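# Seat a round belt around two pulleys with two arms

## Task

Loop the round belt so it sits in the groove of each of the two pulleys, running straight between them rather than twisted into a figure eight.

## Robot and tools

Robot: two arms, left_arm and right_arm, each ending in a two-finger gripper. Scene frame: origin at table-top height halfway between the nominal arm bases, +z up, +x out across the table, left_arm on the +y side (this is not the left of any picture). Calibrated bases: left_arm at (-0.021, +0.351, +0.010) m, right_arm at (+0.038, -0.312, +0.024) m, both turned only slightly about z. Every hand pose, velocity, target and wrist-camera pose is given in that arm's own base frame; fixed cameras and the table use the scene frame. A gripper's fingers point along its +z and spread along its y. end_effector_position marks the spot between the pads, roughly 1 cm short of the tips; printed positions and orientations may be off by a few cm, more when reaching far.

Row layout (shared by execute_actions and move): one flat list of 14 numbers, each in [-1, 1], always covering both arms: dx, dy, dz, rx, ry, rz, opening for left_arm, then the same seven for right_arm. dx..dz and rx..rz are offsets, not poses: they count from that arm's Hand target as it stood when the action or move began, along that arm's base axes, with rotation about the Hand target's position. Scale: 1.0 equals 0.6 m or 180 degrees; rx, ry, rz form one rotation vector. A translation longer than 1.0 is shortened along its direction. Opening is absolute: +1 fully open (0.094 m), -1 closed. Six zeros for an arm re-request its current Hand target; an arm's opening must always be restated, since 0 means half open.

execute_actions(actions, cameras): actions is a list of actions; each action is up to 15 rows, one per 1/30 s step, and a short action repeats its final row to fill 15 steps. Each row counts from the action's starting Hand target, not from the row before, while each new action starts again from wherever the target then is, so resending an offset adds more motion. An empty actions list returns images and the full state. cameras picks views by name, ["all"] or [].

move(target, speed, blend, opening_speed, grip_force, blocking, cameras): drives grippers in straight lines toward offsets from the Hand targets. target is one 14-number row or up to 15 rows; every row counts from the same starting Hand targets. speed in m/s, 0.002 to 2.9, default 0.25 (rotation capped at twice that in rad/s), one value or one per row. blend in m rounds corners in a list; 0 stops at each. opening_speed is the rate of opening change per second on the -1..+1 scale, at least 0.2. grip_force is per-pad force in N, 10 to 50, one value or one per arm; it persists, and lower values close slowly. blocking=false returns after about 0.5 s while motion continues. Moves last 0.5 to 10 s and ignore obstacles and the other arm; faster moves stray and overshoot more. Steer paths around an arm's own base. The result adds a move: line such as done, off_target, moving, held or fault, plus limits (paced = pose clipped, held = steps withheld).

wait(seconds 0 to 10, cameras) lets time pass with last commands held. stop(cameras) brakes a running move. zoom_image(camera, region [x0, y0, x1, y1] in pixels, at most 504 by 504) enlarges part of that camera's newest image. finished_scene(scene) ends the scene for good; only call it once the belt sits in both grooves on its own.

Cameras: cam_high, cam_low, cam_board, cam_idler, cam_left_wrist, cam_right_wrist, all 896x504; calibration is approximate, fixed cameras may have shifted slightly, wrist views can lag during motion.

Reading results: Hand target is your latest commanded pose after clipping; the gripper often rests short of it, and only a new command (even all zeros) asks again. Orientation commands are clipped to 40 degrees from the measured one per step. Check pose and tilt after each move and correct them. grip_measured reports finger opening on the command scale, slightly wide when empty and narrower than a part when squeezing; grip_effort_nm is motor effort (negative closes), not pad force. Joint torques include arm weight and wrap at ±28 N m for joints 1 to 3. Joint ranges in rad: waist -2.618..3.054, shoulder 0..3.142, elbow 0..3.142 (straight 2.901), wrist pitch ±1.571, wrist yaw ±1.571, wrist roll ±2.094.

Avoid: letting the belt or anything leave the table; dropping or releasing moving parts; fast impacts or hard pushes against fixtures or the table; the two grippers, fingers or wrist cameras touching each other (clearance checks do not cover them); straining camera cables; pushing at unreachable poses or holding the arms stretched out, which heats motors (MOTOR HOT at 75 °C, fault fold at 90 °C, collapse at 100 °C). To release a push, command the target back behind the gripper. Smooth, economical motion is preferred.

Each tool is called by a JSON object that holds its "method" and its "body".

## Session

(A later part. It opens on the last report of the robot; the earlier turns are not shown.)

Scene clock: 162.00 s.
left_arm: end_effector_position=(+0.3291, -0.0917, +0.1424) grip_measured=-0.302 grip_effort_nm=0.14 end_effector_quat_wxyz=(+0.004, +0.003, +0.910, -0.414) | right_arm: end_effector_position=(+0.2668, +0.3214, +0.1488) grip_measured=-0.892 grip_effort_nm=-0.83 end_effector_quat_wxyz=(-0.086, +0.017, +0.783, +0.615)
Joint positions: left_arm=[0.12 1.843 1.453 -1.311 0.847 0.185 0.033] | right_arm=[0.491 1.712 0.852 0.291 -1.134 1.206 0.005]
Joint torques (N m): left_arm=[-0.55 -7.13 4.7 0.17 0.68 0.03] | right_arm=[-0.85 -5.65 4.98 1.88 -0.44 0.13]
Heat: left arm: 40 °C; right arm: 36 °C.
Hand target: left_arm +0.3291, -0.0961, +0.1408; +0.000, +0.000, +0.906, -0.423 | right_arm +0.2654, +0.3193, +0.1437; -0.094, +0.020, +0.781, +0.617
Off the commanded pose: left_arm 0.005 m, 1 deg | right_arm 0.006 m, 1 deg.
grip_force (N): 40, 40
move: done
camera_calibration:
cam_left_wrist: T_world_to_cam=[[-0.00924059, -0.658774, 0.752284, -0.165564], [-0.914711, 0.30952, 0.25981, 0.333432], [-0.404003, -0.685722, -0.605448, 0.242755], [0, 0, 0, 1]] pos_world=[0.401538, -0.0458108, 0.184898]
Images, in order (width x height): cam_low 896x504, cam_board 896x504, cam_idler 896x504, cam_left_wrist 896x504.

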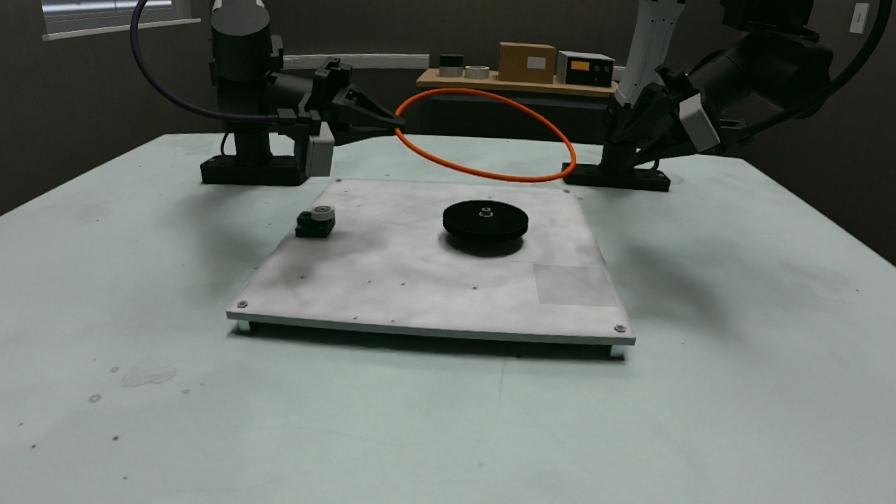

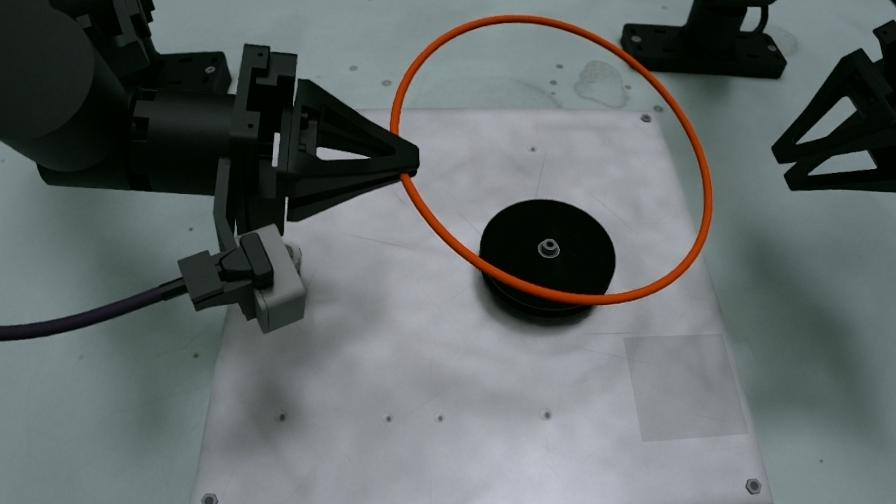

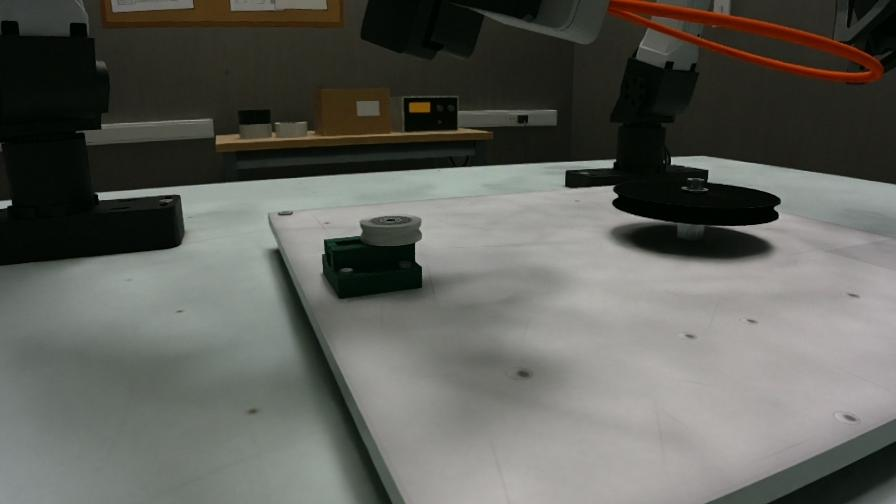

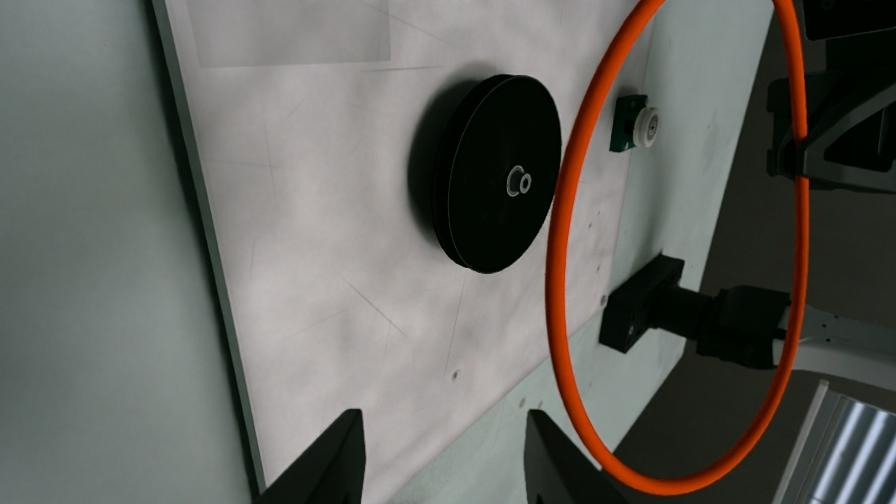

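{"method": "move", "body": {"target": [[0.02,-0.035,0.042,0,0,0,-0.2,0.0,0.0,0.0,0,0,0,-1],[0.02,-0.075,0.008,0,0,0,-0.2,0.0,0.0,0.0,0,0,0,-1]], "speed": 0.1, "cameras": ["cam_low","cam_board","cam_idler","cam_left_wrist"]}}

Scene clock: 165.53 s.
left_arm: end_effector_position=(+0.3418, -0.1381, +0.1446) grip_measured=-0.202 grip_effort_nm=0.14 end_effector_quat_wxyz=(+0.000, +0.002, +0.910, -0.415) | right_arm: end_effector_position=(+0.2669, +0.3214, +0.1491) grip_measured=-0.892 grip_effort_nm=-0.82 end_effector_quat_wxyz=(-0.086, +0.017, +0.783, +0.616)
Joint positions: left_arm=[-0.019 1.843 1.463 -1.172 0.857 -0.023 0.037] | right_arm=[0.491 1.712 0.852 0.294 -1.135 1.208 0.005]
Joint torques (N m): left_arm=[-0.18 -8.17 4.82 0.45 0.65 0.03] | right_arm=[-0.88 -5.56 5.15 1.93 -0.43 0.06]
Heat: left arm: 39 °C; right arm: 36 °C.
Hand target: left_arm +0.3411, -0.1411, +0.1456; +0.000, +0.000, +0.906, -0.423 | right_arm +0.2654, +0.3193, +0.1437; -0.094, +0.020, +0.781, +0.617
Off the commanded pose: left_arm 0.003 m, 1 deg | right_arm 0.006 m, 1 deg.
grip_force (N): 40, 40
move: done
camera_calibration:
cam_left_wrist: T_world_to_cam=[[-0.00499734, -0.657082, 0.753802, -0.199171], [-0.912189, 0.311865, 0.265802, 0.357345], [-0.409739, -0.686282, -0.600942, 0.218573], [0, 0, 0, 1]] pos_world=[0.414528, -0.0923125, 0.186502]
Images, in order (width x height): cam_low 896x504, cam_board 896x504, cam_idler 896x504, cam_left_wrist 896x504.

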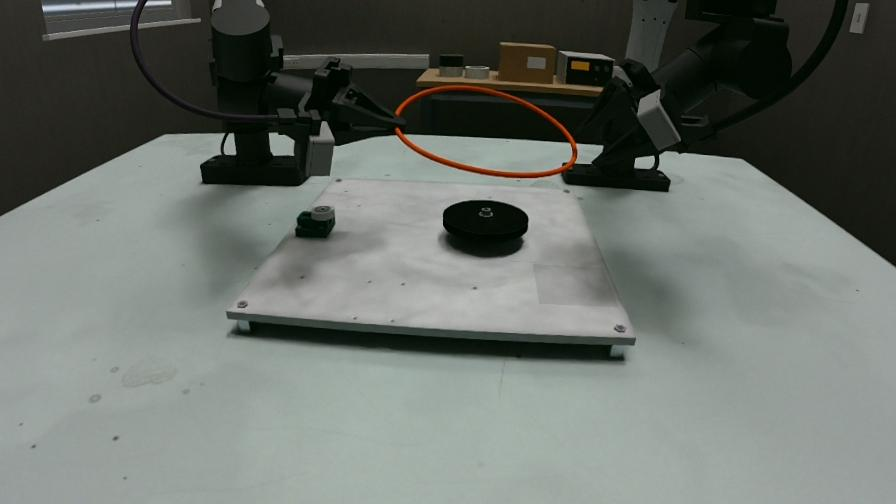

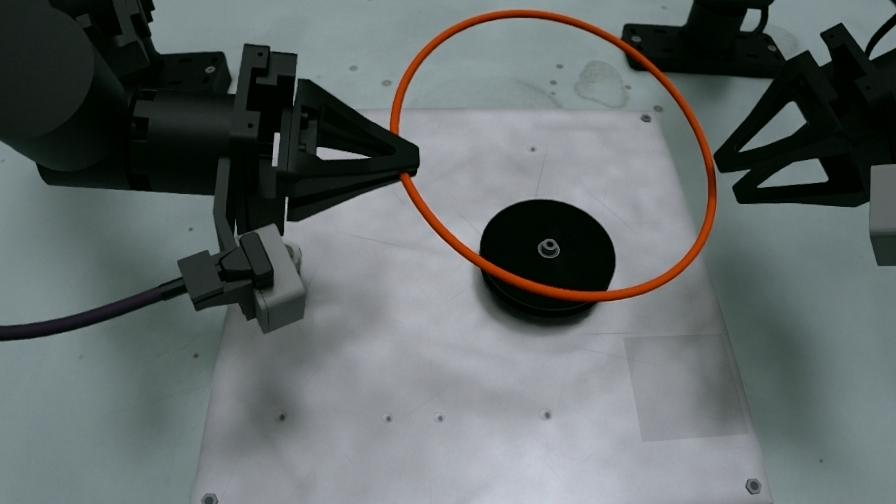

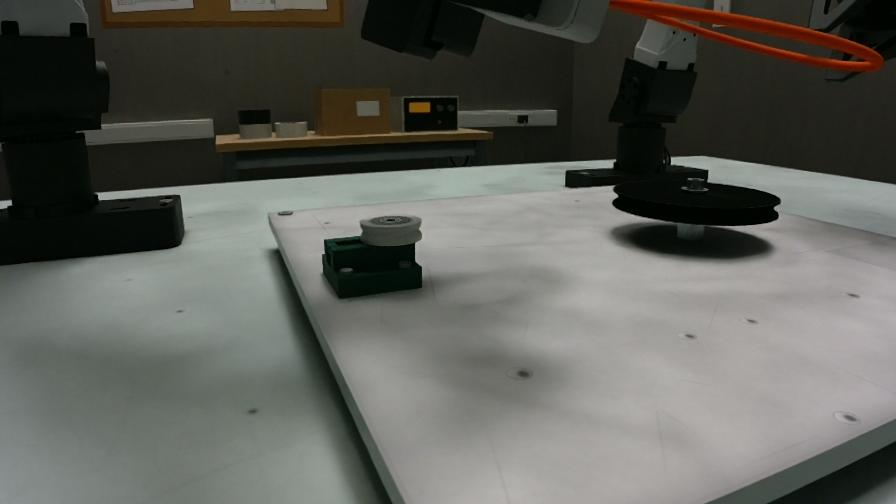

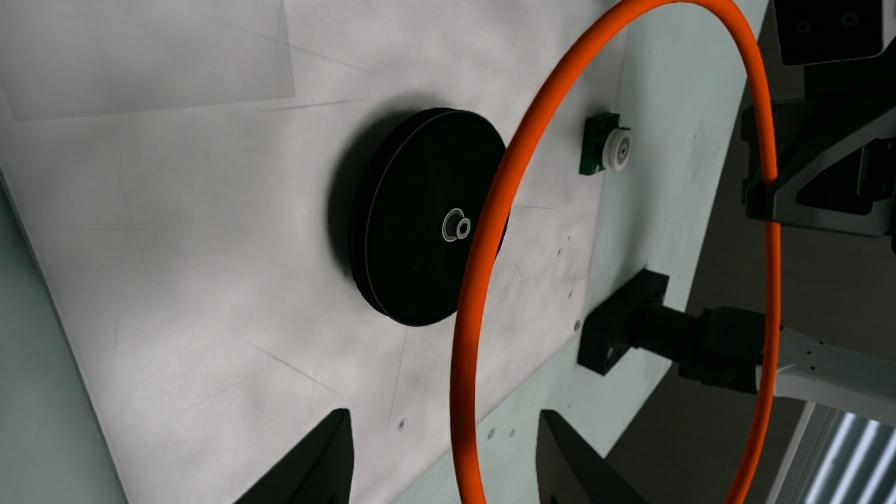

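{"method": "move", "body": {"target": [[0.022,0.0,0.0,0,0,0,-0.2,0.0,0.0,0.0,0,0,0,-1],[0.022,-0.036,-0.031,0,0,0,-0.2,0.0,0.0,0.0,0,0,0,-1]], "speed": 0.08, "cameras": ["cam_low","cam_board","cam_left_wrist"]}}

{"method": "zoom_image", "body": {"camera": "cam_low", "region": [460, 60, 700, 200]}}

Scene clock: 168.23 s.
left_arm: end_effector_position=(+0.3549, -0.1599, +0.1295) grip_measured=-0.202 grip_effort_nm=0.14 end_effector_quat_wxyz=(+0.004, +0.003, +0.909, -0.417) | right_arm: end_effector_position=(+0.2669, +0.3214, +0.1491) grip_measured=-0.892 grip_effort_nm=-0.82 end_effector_quat_wxyz=(-0.086, +0.017, +0.783, +0.616)
Joint positions: left_arm=[-0.079 1.88 1.447 -1.04 0.857 -0.116 0.037] | right_arm=[0.491 1.712 0.852 0.294 -1.135 1.208 0.005]
Joint torques (N m): left_arm=[-0.25 -7.72 4.93 0.58 0.61 0] | right_arm=[-0.9 -5.57 5.14 1.87 -0.47 0.09]
Heat: left arm: 39 °C; right arm: 36 °C.
Hand target: left_arm +0.3542, -0.1627, +0.1270; +0.000, +0.000, +0.906, -0.423 | right_arm +0.2654, +0.3193, +0.1437; -0.094, +0.020, +0.781, +0.617
Off the commanded pose: left_arm 0.004 m, 1 deg | right_arm 0.006 m, 1 deg.
grip_force (N): 40, 40
move: done
camera_calibration:
cam_left_wrist: T_world_to_cam=[[-0.0100648, -0.654149, 0.756299, -0.20009], [-0.914817, 0.311406, 0.257171, 0.382104], [-0.403744, -0.689287, -0.60156, 0.197395], [0, 0, 0, 1]] pos_world=[0.427238, -0.113816, 0.171807]
Images, in order (width x height): cam_low 896x504, cam_board 896x504, cam_left_wrist 896x504.

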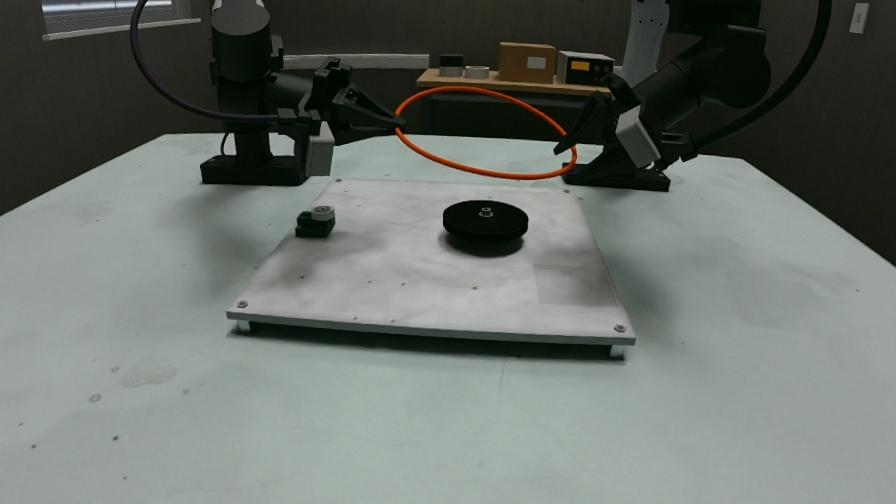

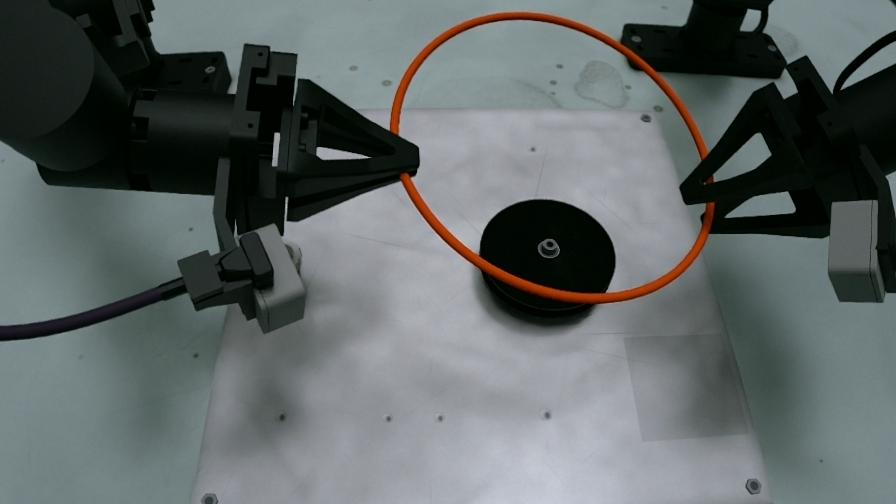

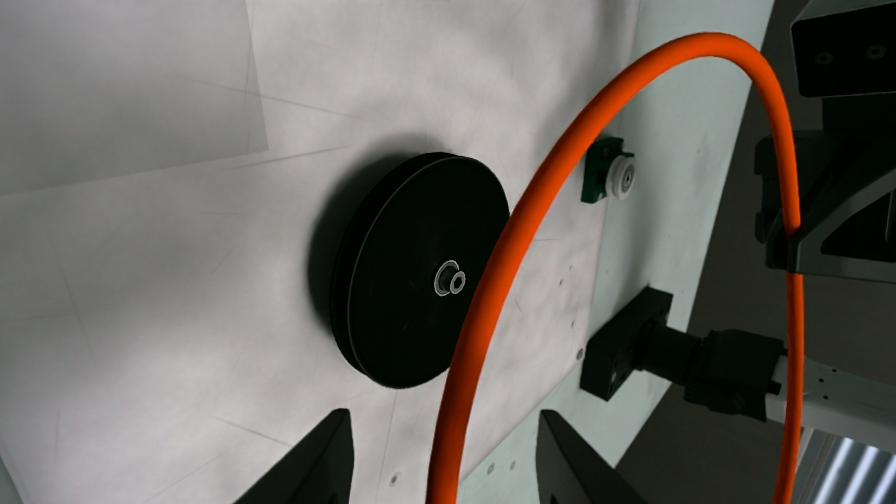

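Scaled by 2.100 from the camera's 896x504 image, which has a finer 1280x720 frame.

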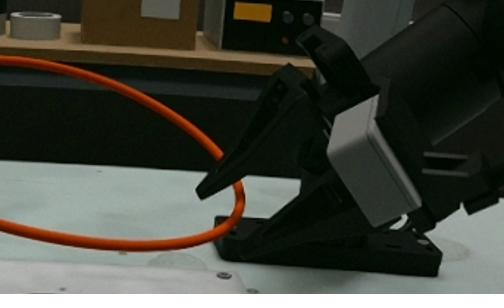

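{"method": "move", "body": {"target": [[-0.02,-0.004,-0.004,0,0,0,-0.2,0,0,0,0,0,0,-1],[-0.02,-0.004,-0.004,0,0,0,-1,0,0,0,0,0,0,-1]], "speed": 0.08, "cameras": ["cam_low","cam_board","cam_left_wrist","cam_right_wrist"]}}

Scene clock: 171.30 s.
left_arm: end_effector_position=(+0.3440, -0.1602, +0.1117) grip_measured=-0.891 grip_effort_nm=-0.78 end_effector_quat_wxyz=(-0.015, -0.009, +0.909, -0.416) | right_arm: end_effector_position=(+0.2669, +0.3214, +0.1491) grip_measured=-0.892 grip_effort_nm=-0.82 end_effector_quat_wxyz=(-0.086, +0.017, +0.783, +0.616)
Joint positions: left_arm=[-0.082 1.88 1.377 -1.003 0.857 -0.131 0.005] | right_arm=[0.491 1.712 0.852 0.294 -1.135 1.208 0.005]
Joint torques (N m): left_arm=[-0.88 -11.3 4.93 0.53 0.6 0.03] | right_arm=[-0.81 -5.53 4.86 1.9 -0.46 0.06]
Heat: left arm: 40 °C; right arm: 36 °C.
Hand target: left_arm +0.3422, -0.1651, +0.1246; +0.000, +0.000, +0.906, -0.423 | right_arm +0.2654, +0.3193, +0.1437; -0.094, +0.020, +0.781, +0.617
Off the commanded pose: left_arm 0.014 m, 2 deg | right_arm 0.006 m, 1 deg.
grip_force (N): 40, 40
move: off_target (left_arm); target 2's new opening was sent with left_arm's hand 0.014 m and 2 deg from that target
camera_calibration:
cam_left_wrist: T_world_to_cam=[[0.0284018, -0.656211, 0.754042, -0.200208], [-0.904332, 0.304525, 0.299078, 0.367452], [-0.425883, -0.690399, -0.584784, 0.187663], [0, 0, 0, 1]] pos_world=[0.417907, -0.113715, 0.150811]
cam_right_wrist: T_world_to_cam=[[-0.13131, -0.243443, -0.960985, 0.258516], [-0.846862, -0.476383, 0.236397, 0.382667], [-0.515347, 0.844864, -0.143609, -0.0216896], [0, 0, 0, 1]] pos_world=[0.346834, 0.263555, 0.154854]
Images, in order (width x height): cam_low 896x504, cam_board 896x504, cam_left_wrist 896x504, cam_right_wrist 896x504.

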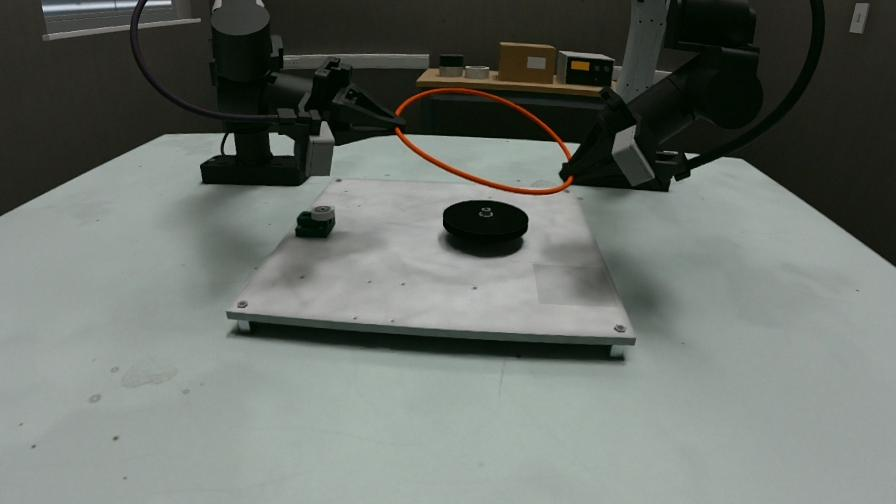

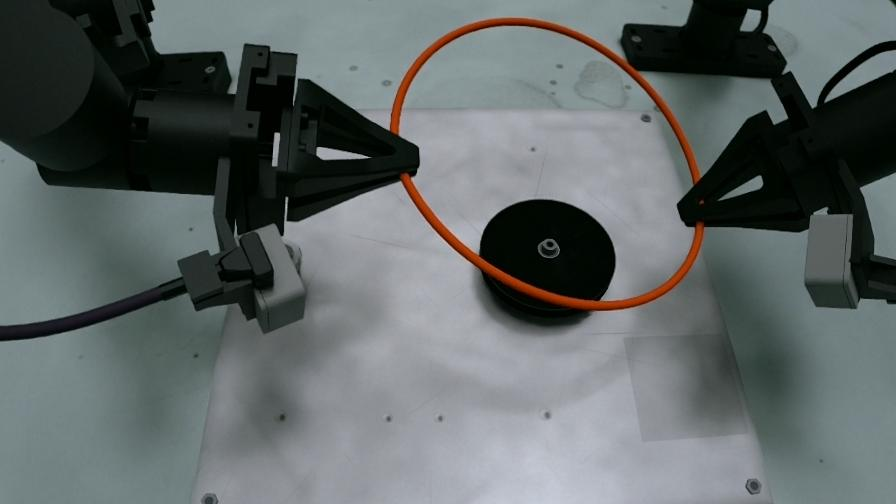

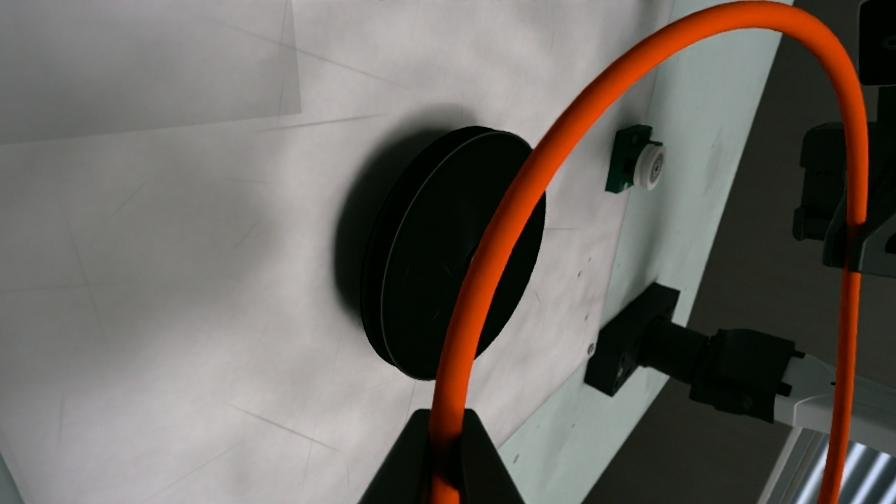

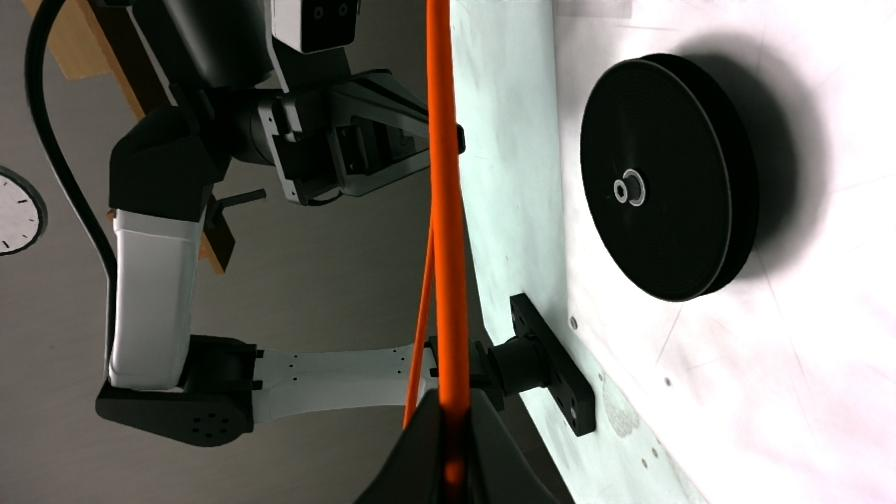

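{"method": "move", "body": {"target": [-0.007,0.017,-0.05,0.04,-0.035,0,-1,-0.006,-0.002,-0.095,0.04,-0.04,0,-1], "speed": 0.08, "cameras": ["cam_low","cam_board","cam_idler"]}}

{"method": "zoom_image", "body": {"camera": "cam_low", "region": [350, 130, 630, 270]}}

{"method": "zoom_image", "body": {"camera": "cam_idler", "region": [500, 60, 880, 270]}}

Scene clock: 176.67 s.
left_arm: end_effector_position=(+0.3374, -0.1537, +0.0858) grip_measured=-0.892 grip_effort_nm=-0.83 end_effector_quat_wxyz=(+0.031, +0.016, +0.929, -0.369) | right_arm: end_effector_position=(+0.2643, +0.3210, +0.0910) grip_measured=-0.892 grip_effort_nm=-0.83 end_effector_quat_wxyz=(-0.041, -0.025, +0.746, +0.664)
Joint positions: left_arm=[-0.104 1.808 1.225 -0.828 0.744 -0.131 0.005] | right_arm=[0.488 1.99 0.673 1.021 -1.163 1.326 0.005]
Joint torques (N m): left_arm=[-0.62 -10.56 4.9 0.72 0.29 0.05] | right_arm=[-0.88 -5.94 3.58 2.04 -0.27 0.1]
Heat: left arm: 42 °C; right arm: 36 °C.
Hand target: left_arm +0.3381, -0.1549, +0.0946; +0.050, +0.023, +0.930, -0.365 | right_arm +0.2619, +0.3180, +0.0866; -0.046, -0.025, +0.745, +0.665
Off the commanded pose: left_arm 0.009 m, 2 deg | right_arm 0.006 m, 1 deg.
grip_force (N): 40, 40
move: done
Images, in order (width x height): cam_low 896x504, cam_board 896x504, cam_idler 896x504.

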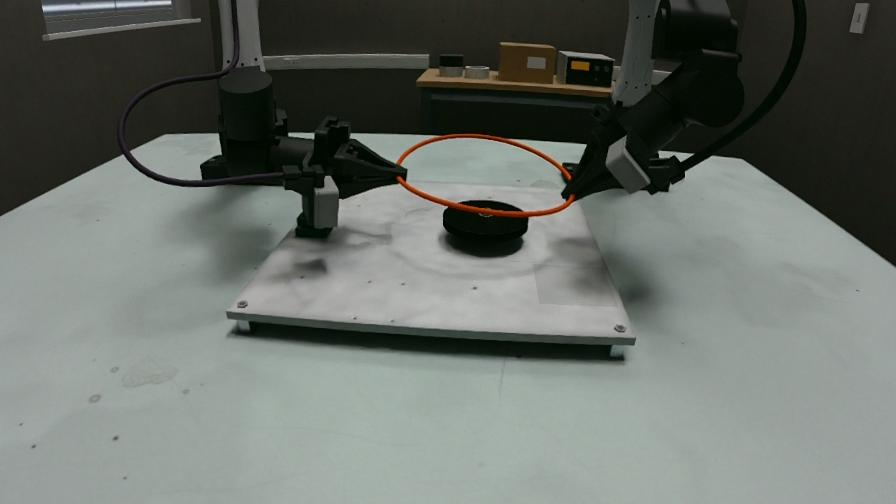

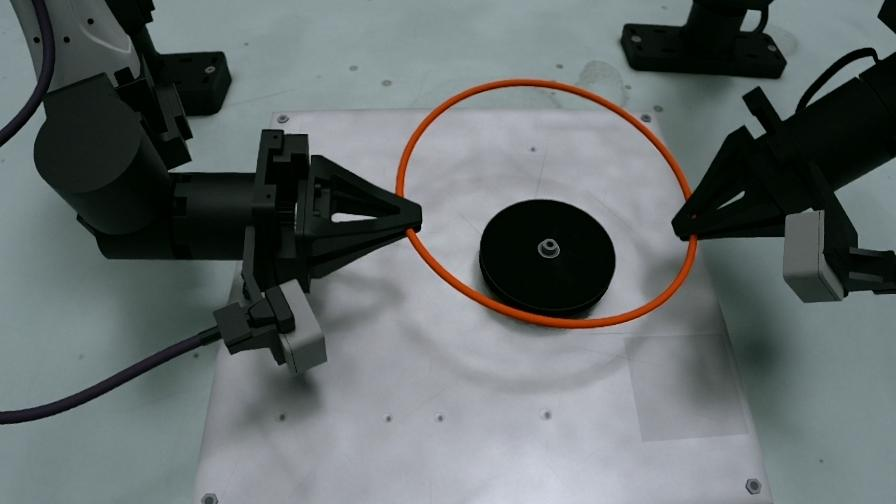

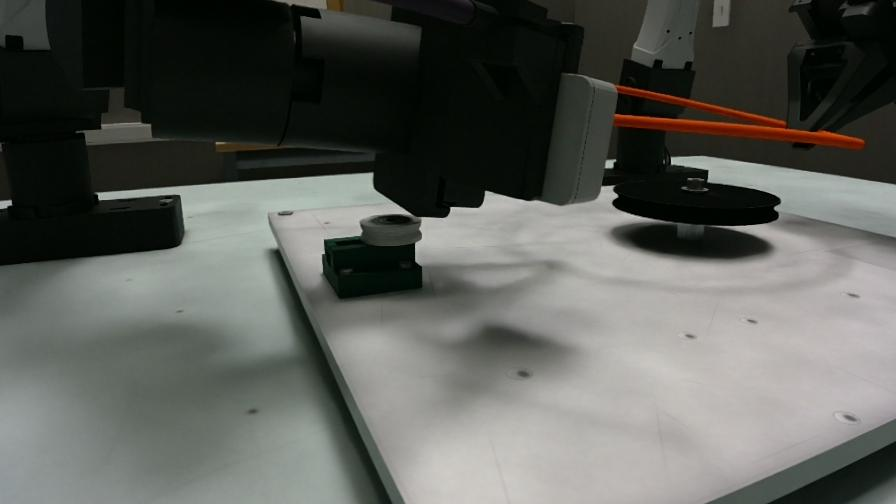

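Scaled by 1.800 from the camera's 896x504 image, which has a finer 1280x720 frame.

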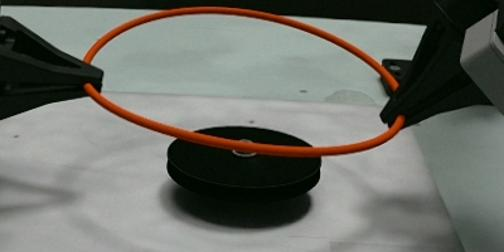

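Scaled by 1.326 from the camera's 896x504 image, which has a finer 1280x720 frame.

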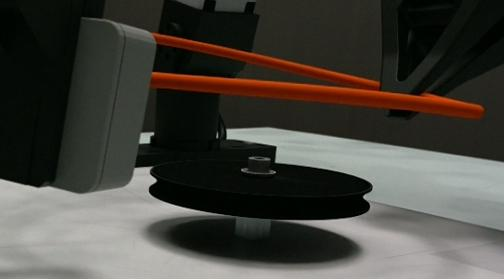

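{"method": "move", "body": {"target": [[0.0,0.0,0.0,0,0,0,-1,0,-0.07,0.0,0,0,0,-1],[0,0.0,-0.068,0,0,0,-1,0.0,-0.075,-0.035,0,0,0,-1]], "speed": 0.08, "cameras": ["cam_low","cam_board","cam_idler","cam_left_wrist","cam_right_wrist"]}}

{"method": "zoom_image", "body": {"camera": "cam_low", "region": [330, 150, 610, 290]}}

{"method": "zoom_image", "body": {"camera": "cam_idler", "region": [560, 130, 860, 290]}}

Scene clock: 180.73 s.
left_arm: end_effector_position=(+0.3377, -0.1559, +0.0585) grip_measured=-0.892 grip_effort_nm=-0.83 end_effector_quat_wxyz=(+0.049, +0.027, +0.927, -0.370) | right_arm: end_effector_position=(+0.2630, +0.2778, +0.0693) grip_measured=-0.892 grip_effort_nm=-0.82 end_effector_quat_wxyz=(-0.048, -0.023, +0.747, +0.663)
Joint positions: left_arm=[-0.11 1.826 1.123 -0.667 0.744 -0.131 0.005] | right_arm=[0.361 2.011 0.61 0.966 -1.288 1.191 0.005]
Joint torques (N m): left_arm=[-0.09 -7.06 4.83 0.78 0.28 0.04] | right_arm=[-1.42 -5.79 2.89 1.9 -0.39 -0.04]
Heat: left arm: 42 °C; right arm: 36 °C.
Hand target: left_arm +0.3380, -0.1550, +0.0538; +0.050, +0.024, +0.930, -0.365 | right_arm +0.2618, +0.2730, +0.0656; -0.046, -0.024, +0.745, +0.665
Off the commanded pose: left_arm 0.005 m, 1 deg | right_arm 0.006 m, 0 deg.
grip_force (N): 40, 40
move: done
camera_calibration:
cam_left_wrist: T_world_to_cam=[[-0.0870682, -0.726329, 0.681811, -0.124924], [-0.936714, 0.292656, 0.192145, 0.391733], [-0.339097, -0.621932, -0.705843, 0.14529], [0, 0, 0, 1]] pos_world=[0.405332, -0.115018, 0.112457]
cam_right_wrist: T_world_to_cam=[[-0.0269797, -0.123684, -0.991955, 0.11216], [-0.860126, -0.502765, 0.0860824, 0.39868], [-0.509367, 0.855529, -0.0928192, -0.00632105], [0, 0, 0, 1]] pos_world=[0.342721, 0.219723, 0.0763515]
Images, in order (width x height): cam_low 896x504, cam_board 896x504, cam_idler 896x504, cam_left_wrist 896x504, cam_right_wrist 896x504.

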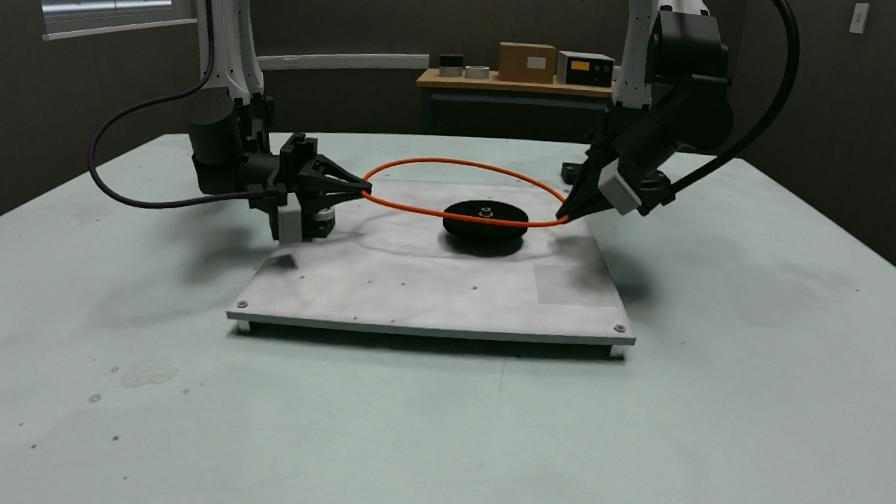

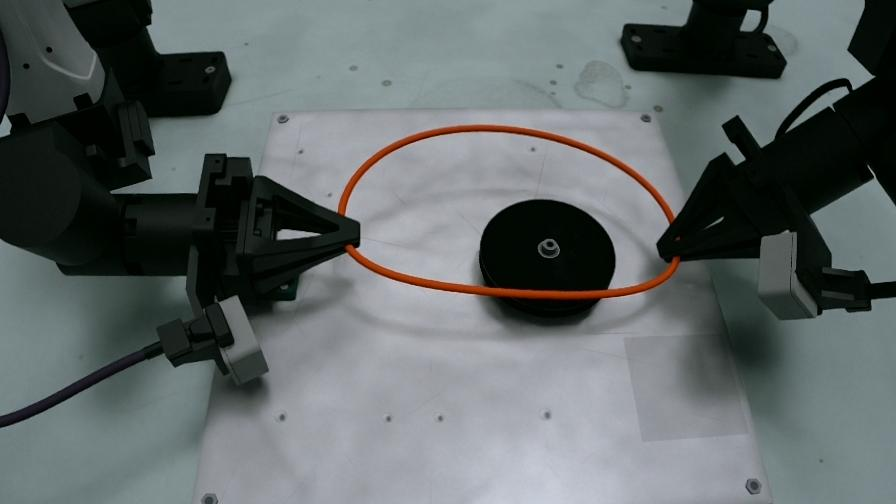

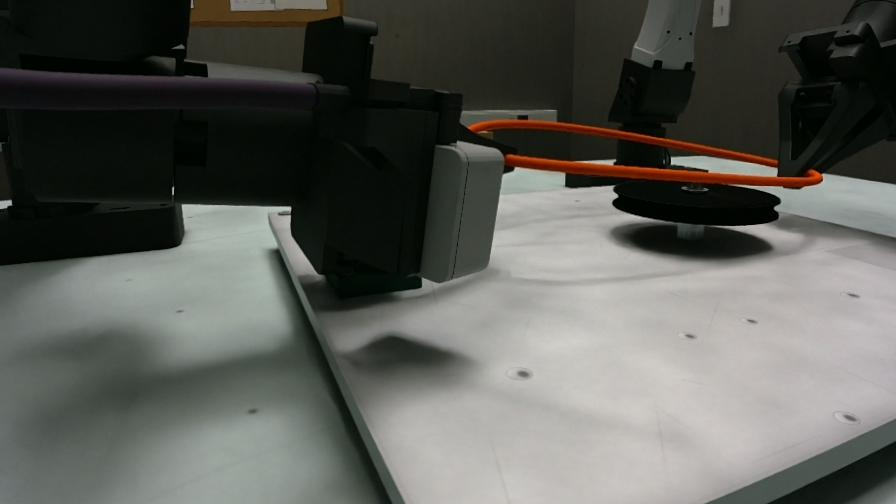

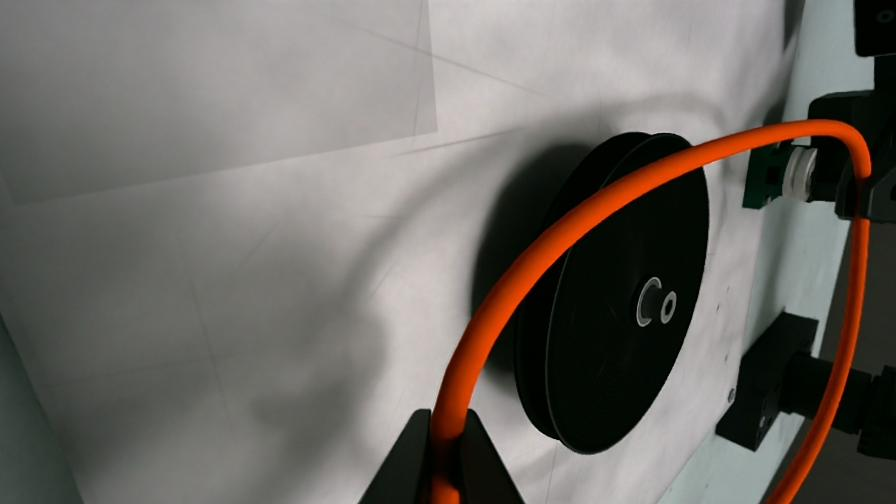

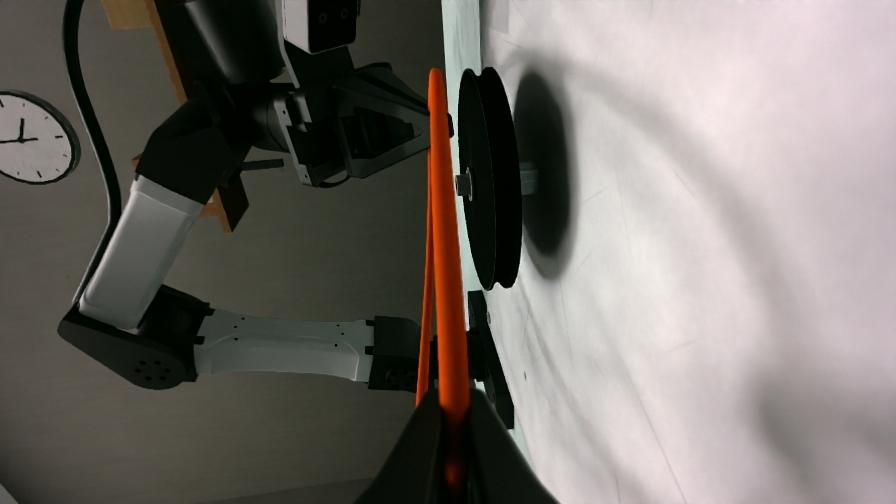

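Scaled by 1.800 from the camera's 896x504 image, which has a finer 1280x720 frame.

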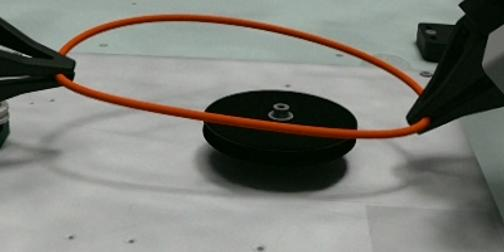

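Scaled by 1.680 from the camera's 896x504 image, which has a finer 1280x720 frame.

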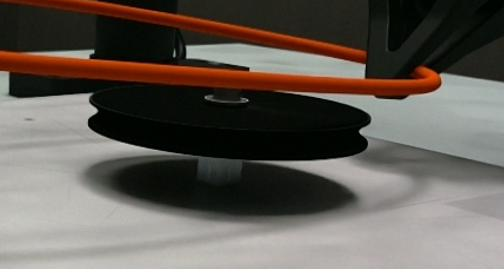

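{"method": "move", "body": {"target": [[0.0,0.0,0.0,0,0,0,-1,0,-0.025,0.0,0,0,0,-1],[0,0.01,-0.02,0,0,0,-1,0.0,-0.038,-0.036,0,0,0,-1]], "speed": 0.06, "blend": 0.005, "cameras": ["cam_low","cam_board","cam_idler","cam_left_wrist"]}}

{"method": "zoom_image", "body": {"camera": "cam_low", "region": [330, 150, 610, 290]}}

{"method": "zoom_image", "body": {"camera": "cam_idler", "region": [560, 130, 860, 290]}}

Scene clock: 184.00 s.
left_arm: end_effector_position=(+0.3349, -0.1607, +0.0506) grip_measured=-0.892 grip_effort_nm=-0.83 end_effector_quat_wxyz=(+0.044, +0.032, +0.923, -0.382) | right_arm: end_effector_position=(+0.2586, +0.2590, +0.0593) grip_measured=-0.892 grip_effort_nm=-0.83 end_effector_quat_wxyz=(-0.035, -0.059, +0.736, +0.674)
Joint positions: left_arm=[-0.115 1.846 1.103 -0.633 0.769 -0.126 0.005] | right_arm=[0.3 2.055 0.594 0.967 -1.379 1.056 0.005]
Joint torques (N m): left_arm=[2.19 -6.94 4.57 0.71 0.05 0.25] | right_arm=[-2.74 -4.77 2.7 1.15 -0.09 -0.06]
Heat: left arm: 42 °C; right arm: 36 °C.
Hand target: left_arm +0.3380, -0.1489, +0.0418; +0.050, +0.023, +0.930, -0.365 | right_arm +0.2618, +0.2501, +0.0441; -0.046, -0.025, +0.745, +0.665
Off the commanded pose: left_arm 0.015 m, 2 deg | right_arm 0.018 m, 4 deg.
grip_force (N): 40, 40
move: off_target (left_arm, right_arm)
camera_calibration:
cam_left_wrist: T_world_to_cam=[[-0.0926287, -0.708966, 0.699134, -0.119315], [-0.931176, 0.310332, 0.191324, 0.393005], [-0.352606, -0.633294, -0.688918, 0.137553], [0, 0, 0, 1]] pos_world=[0.403406, -0.119441, 0.102989]
Images, in order (width x height): cam_low 896x504, cam_board 896x504, cam_idler 896x504, cam_left_wrist 896x504.

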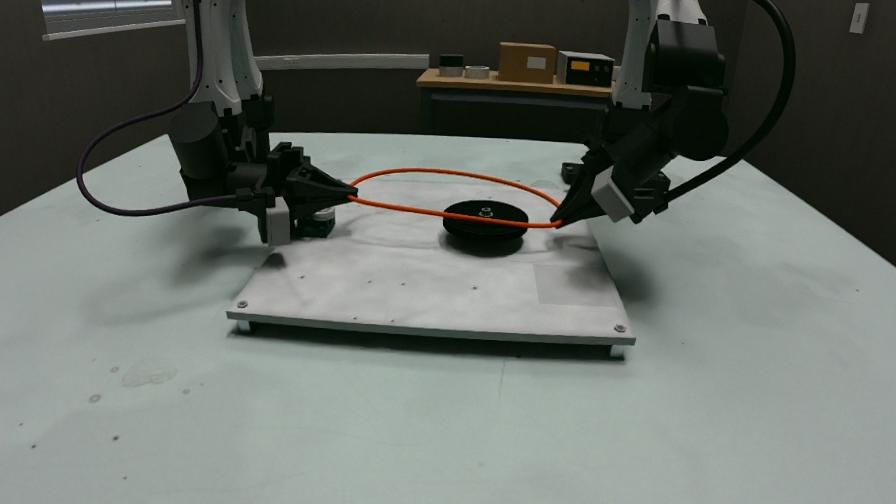

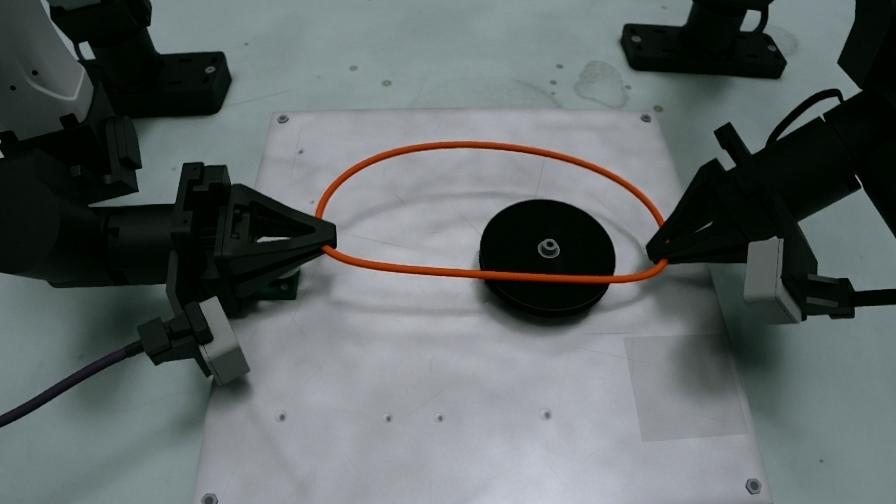

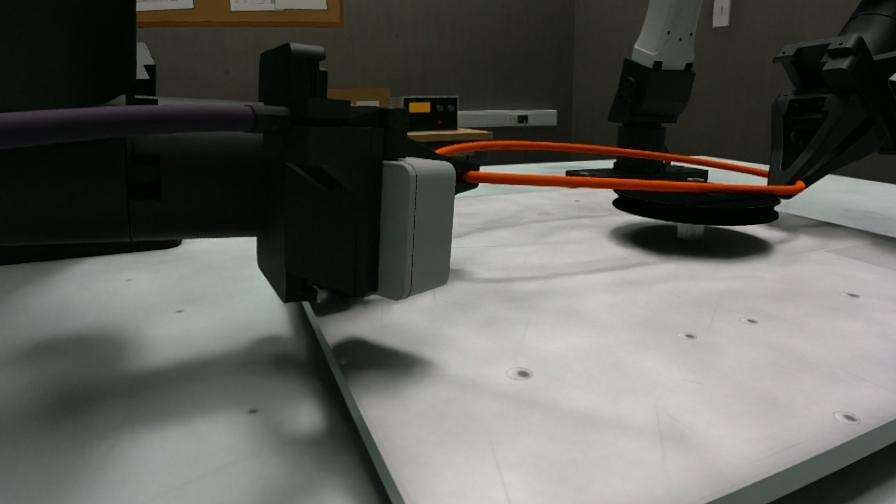

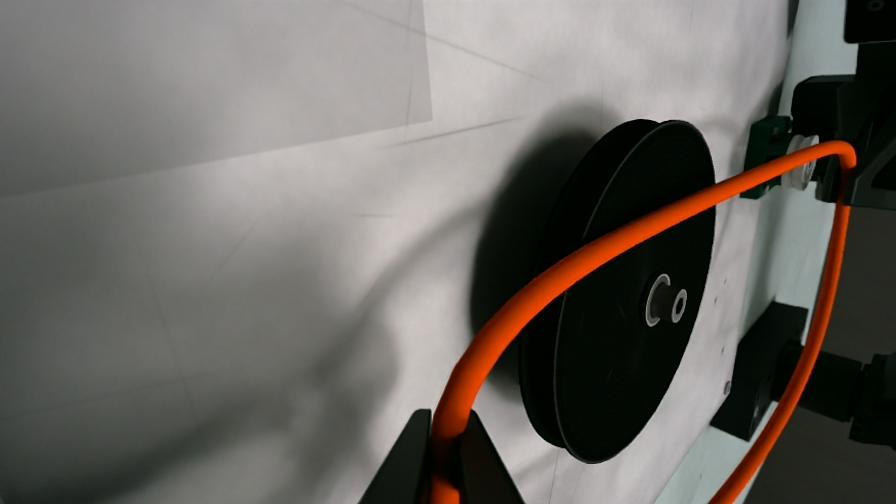

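Scaled by 1.800 from the camera's 896x504 image, which has a finer 1280x720 frame.

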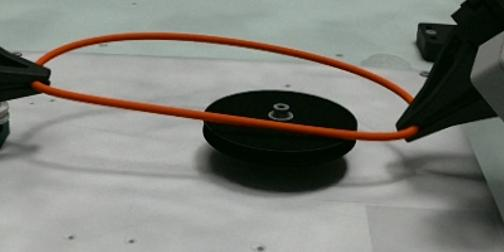

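Scaled by 1.680 from the camera's 896x504 image, which has a finer 1280x720 frame.

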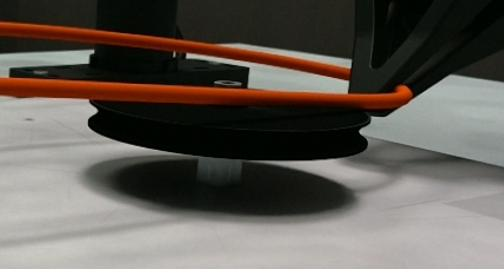

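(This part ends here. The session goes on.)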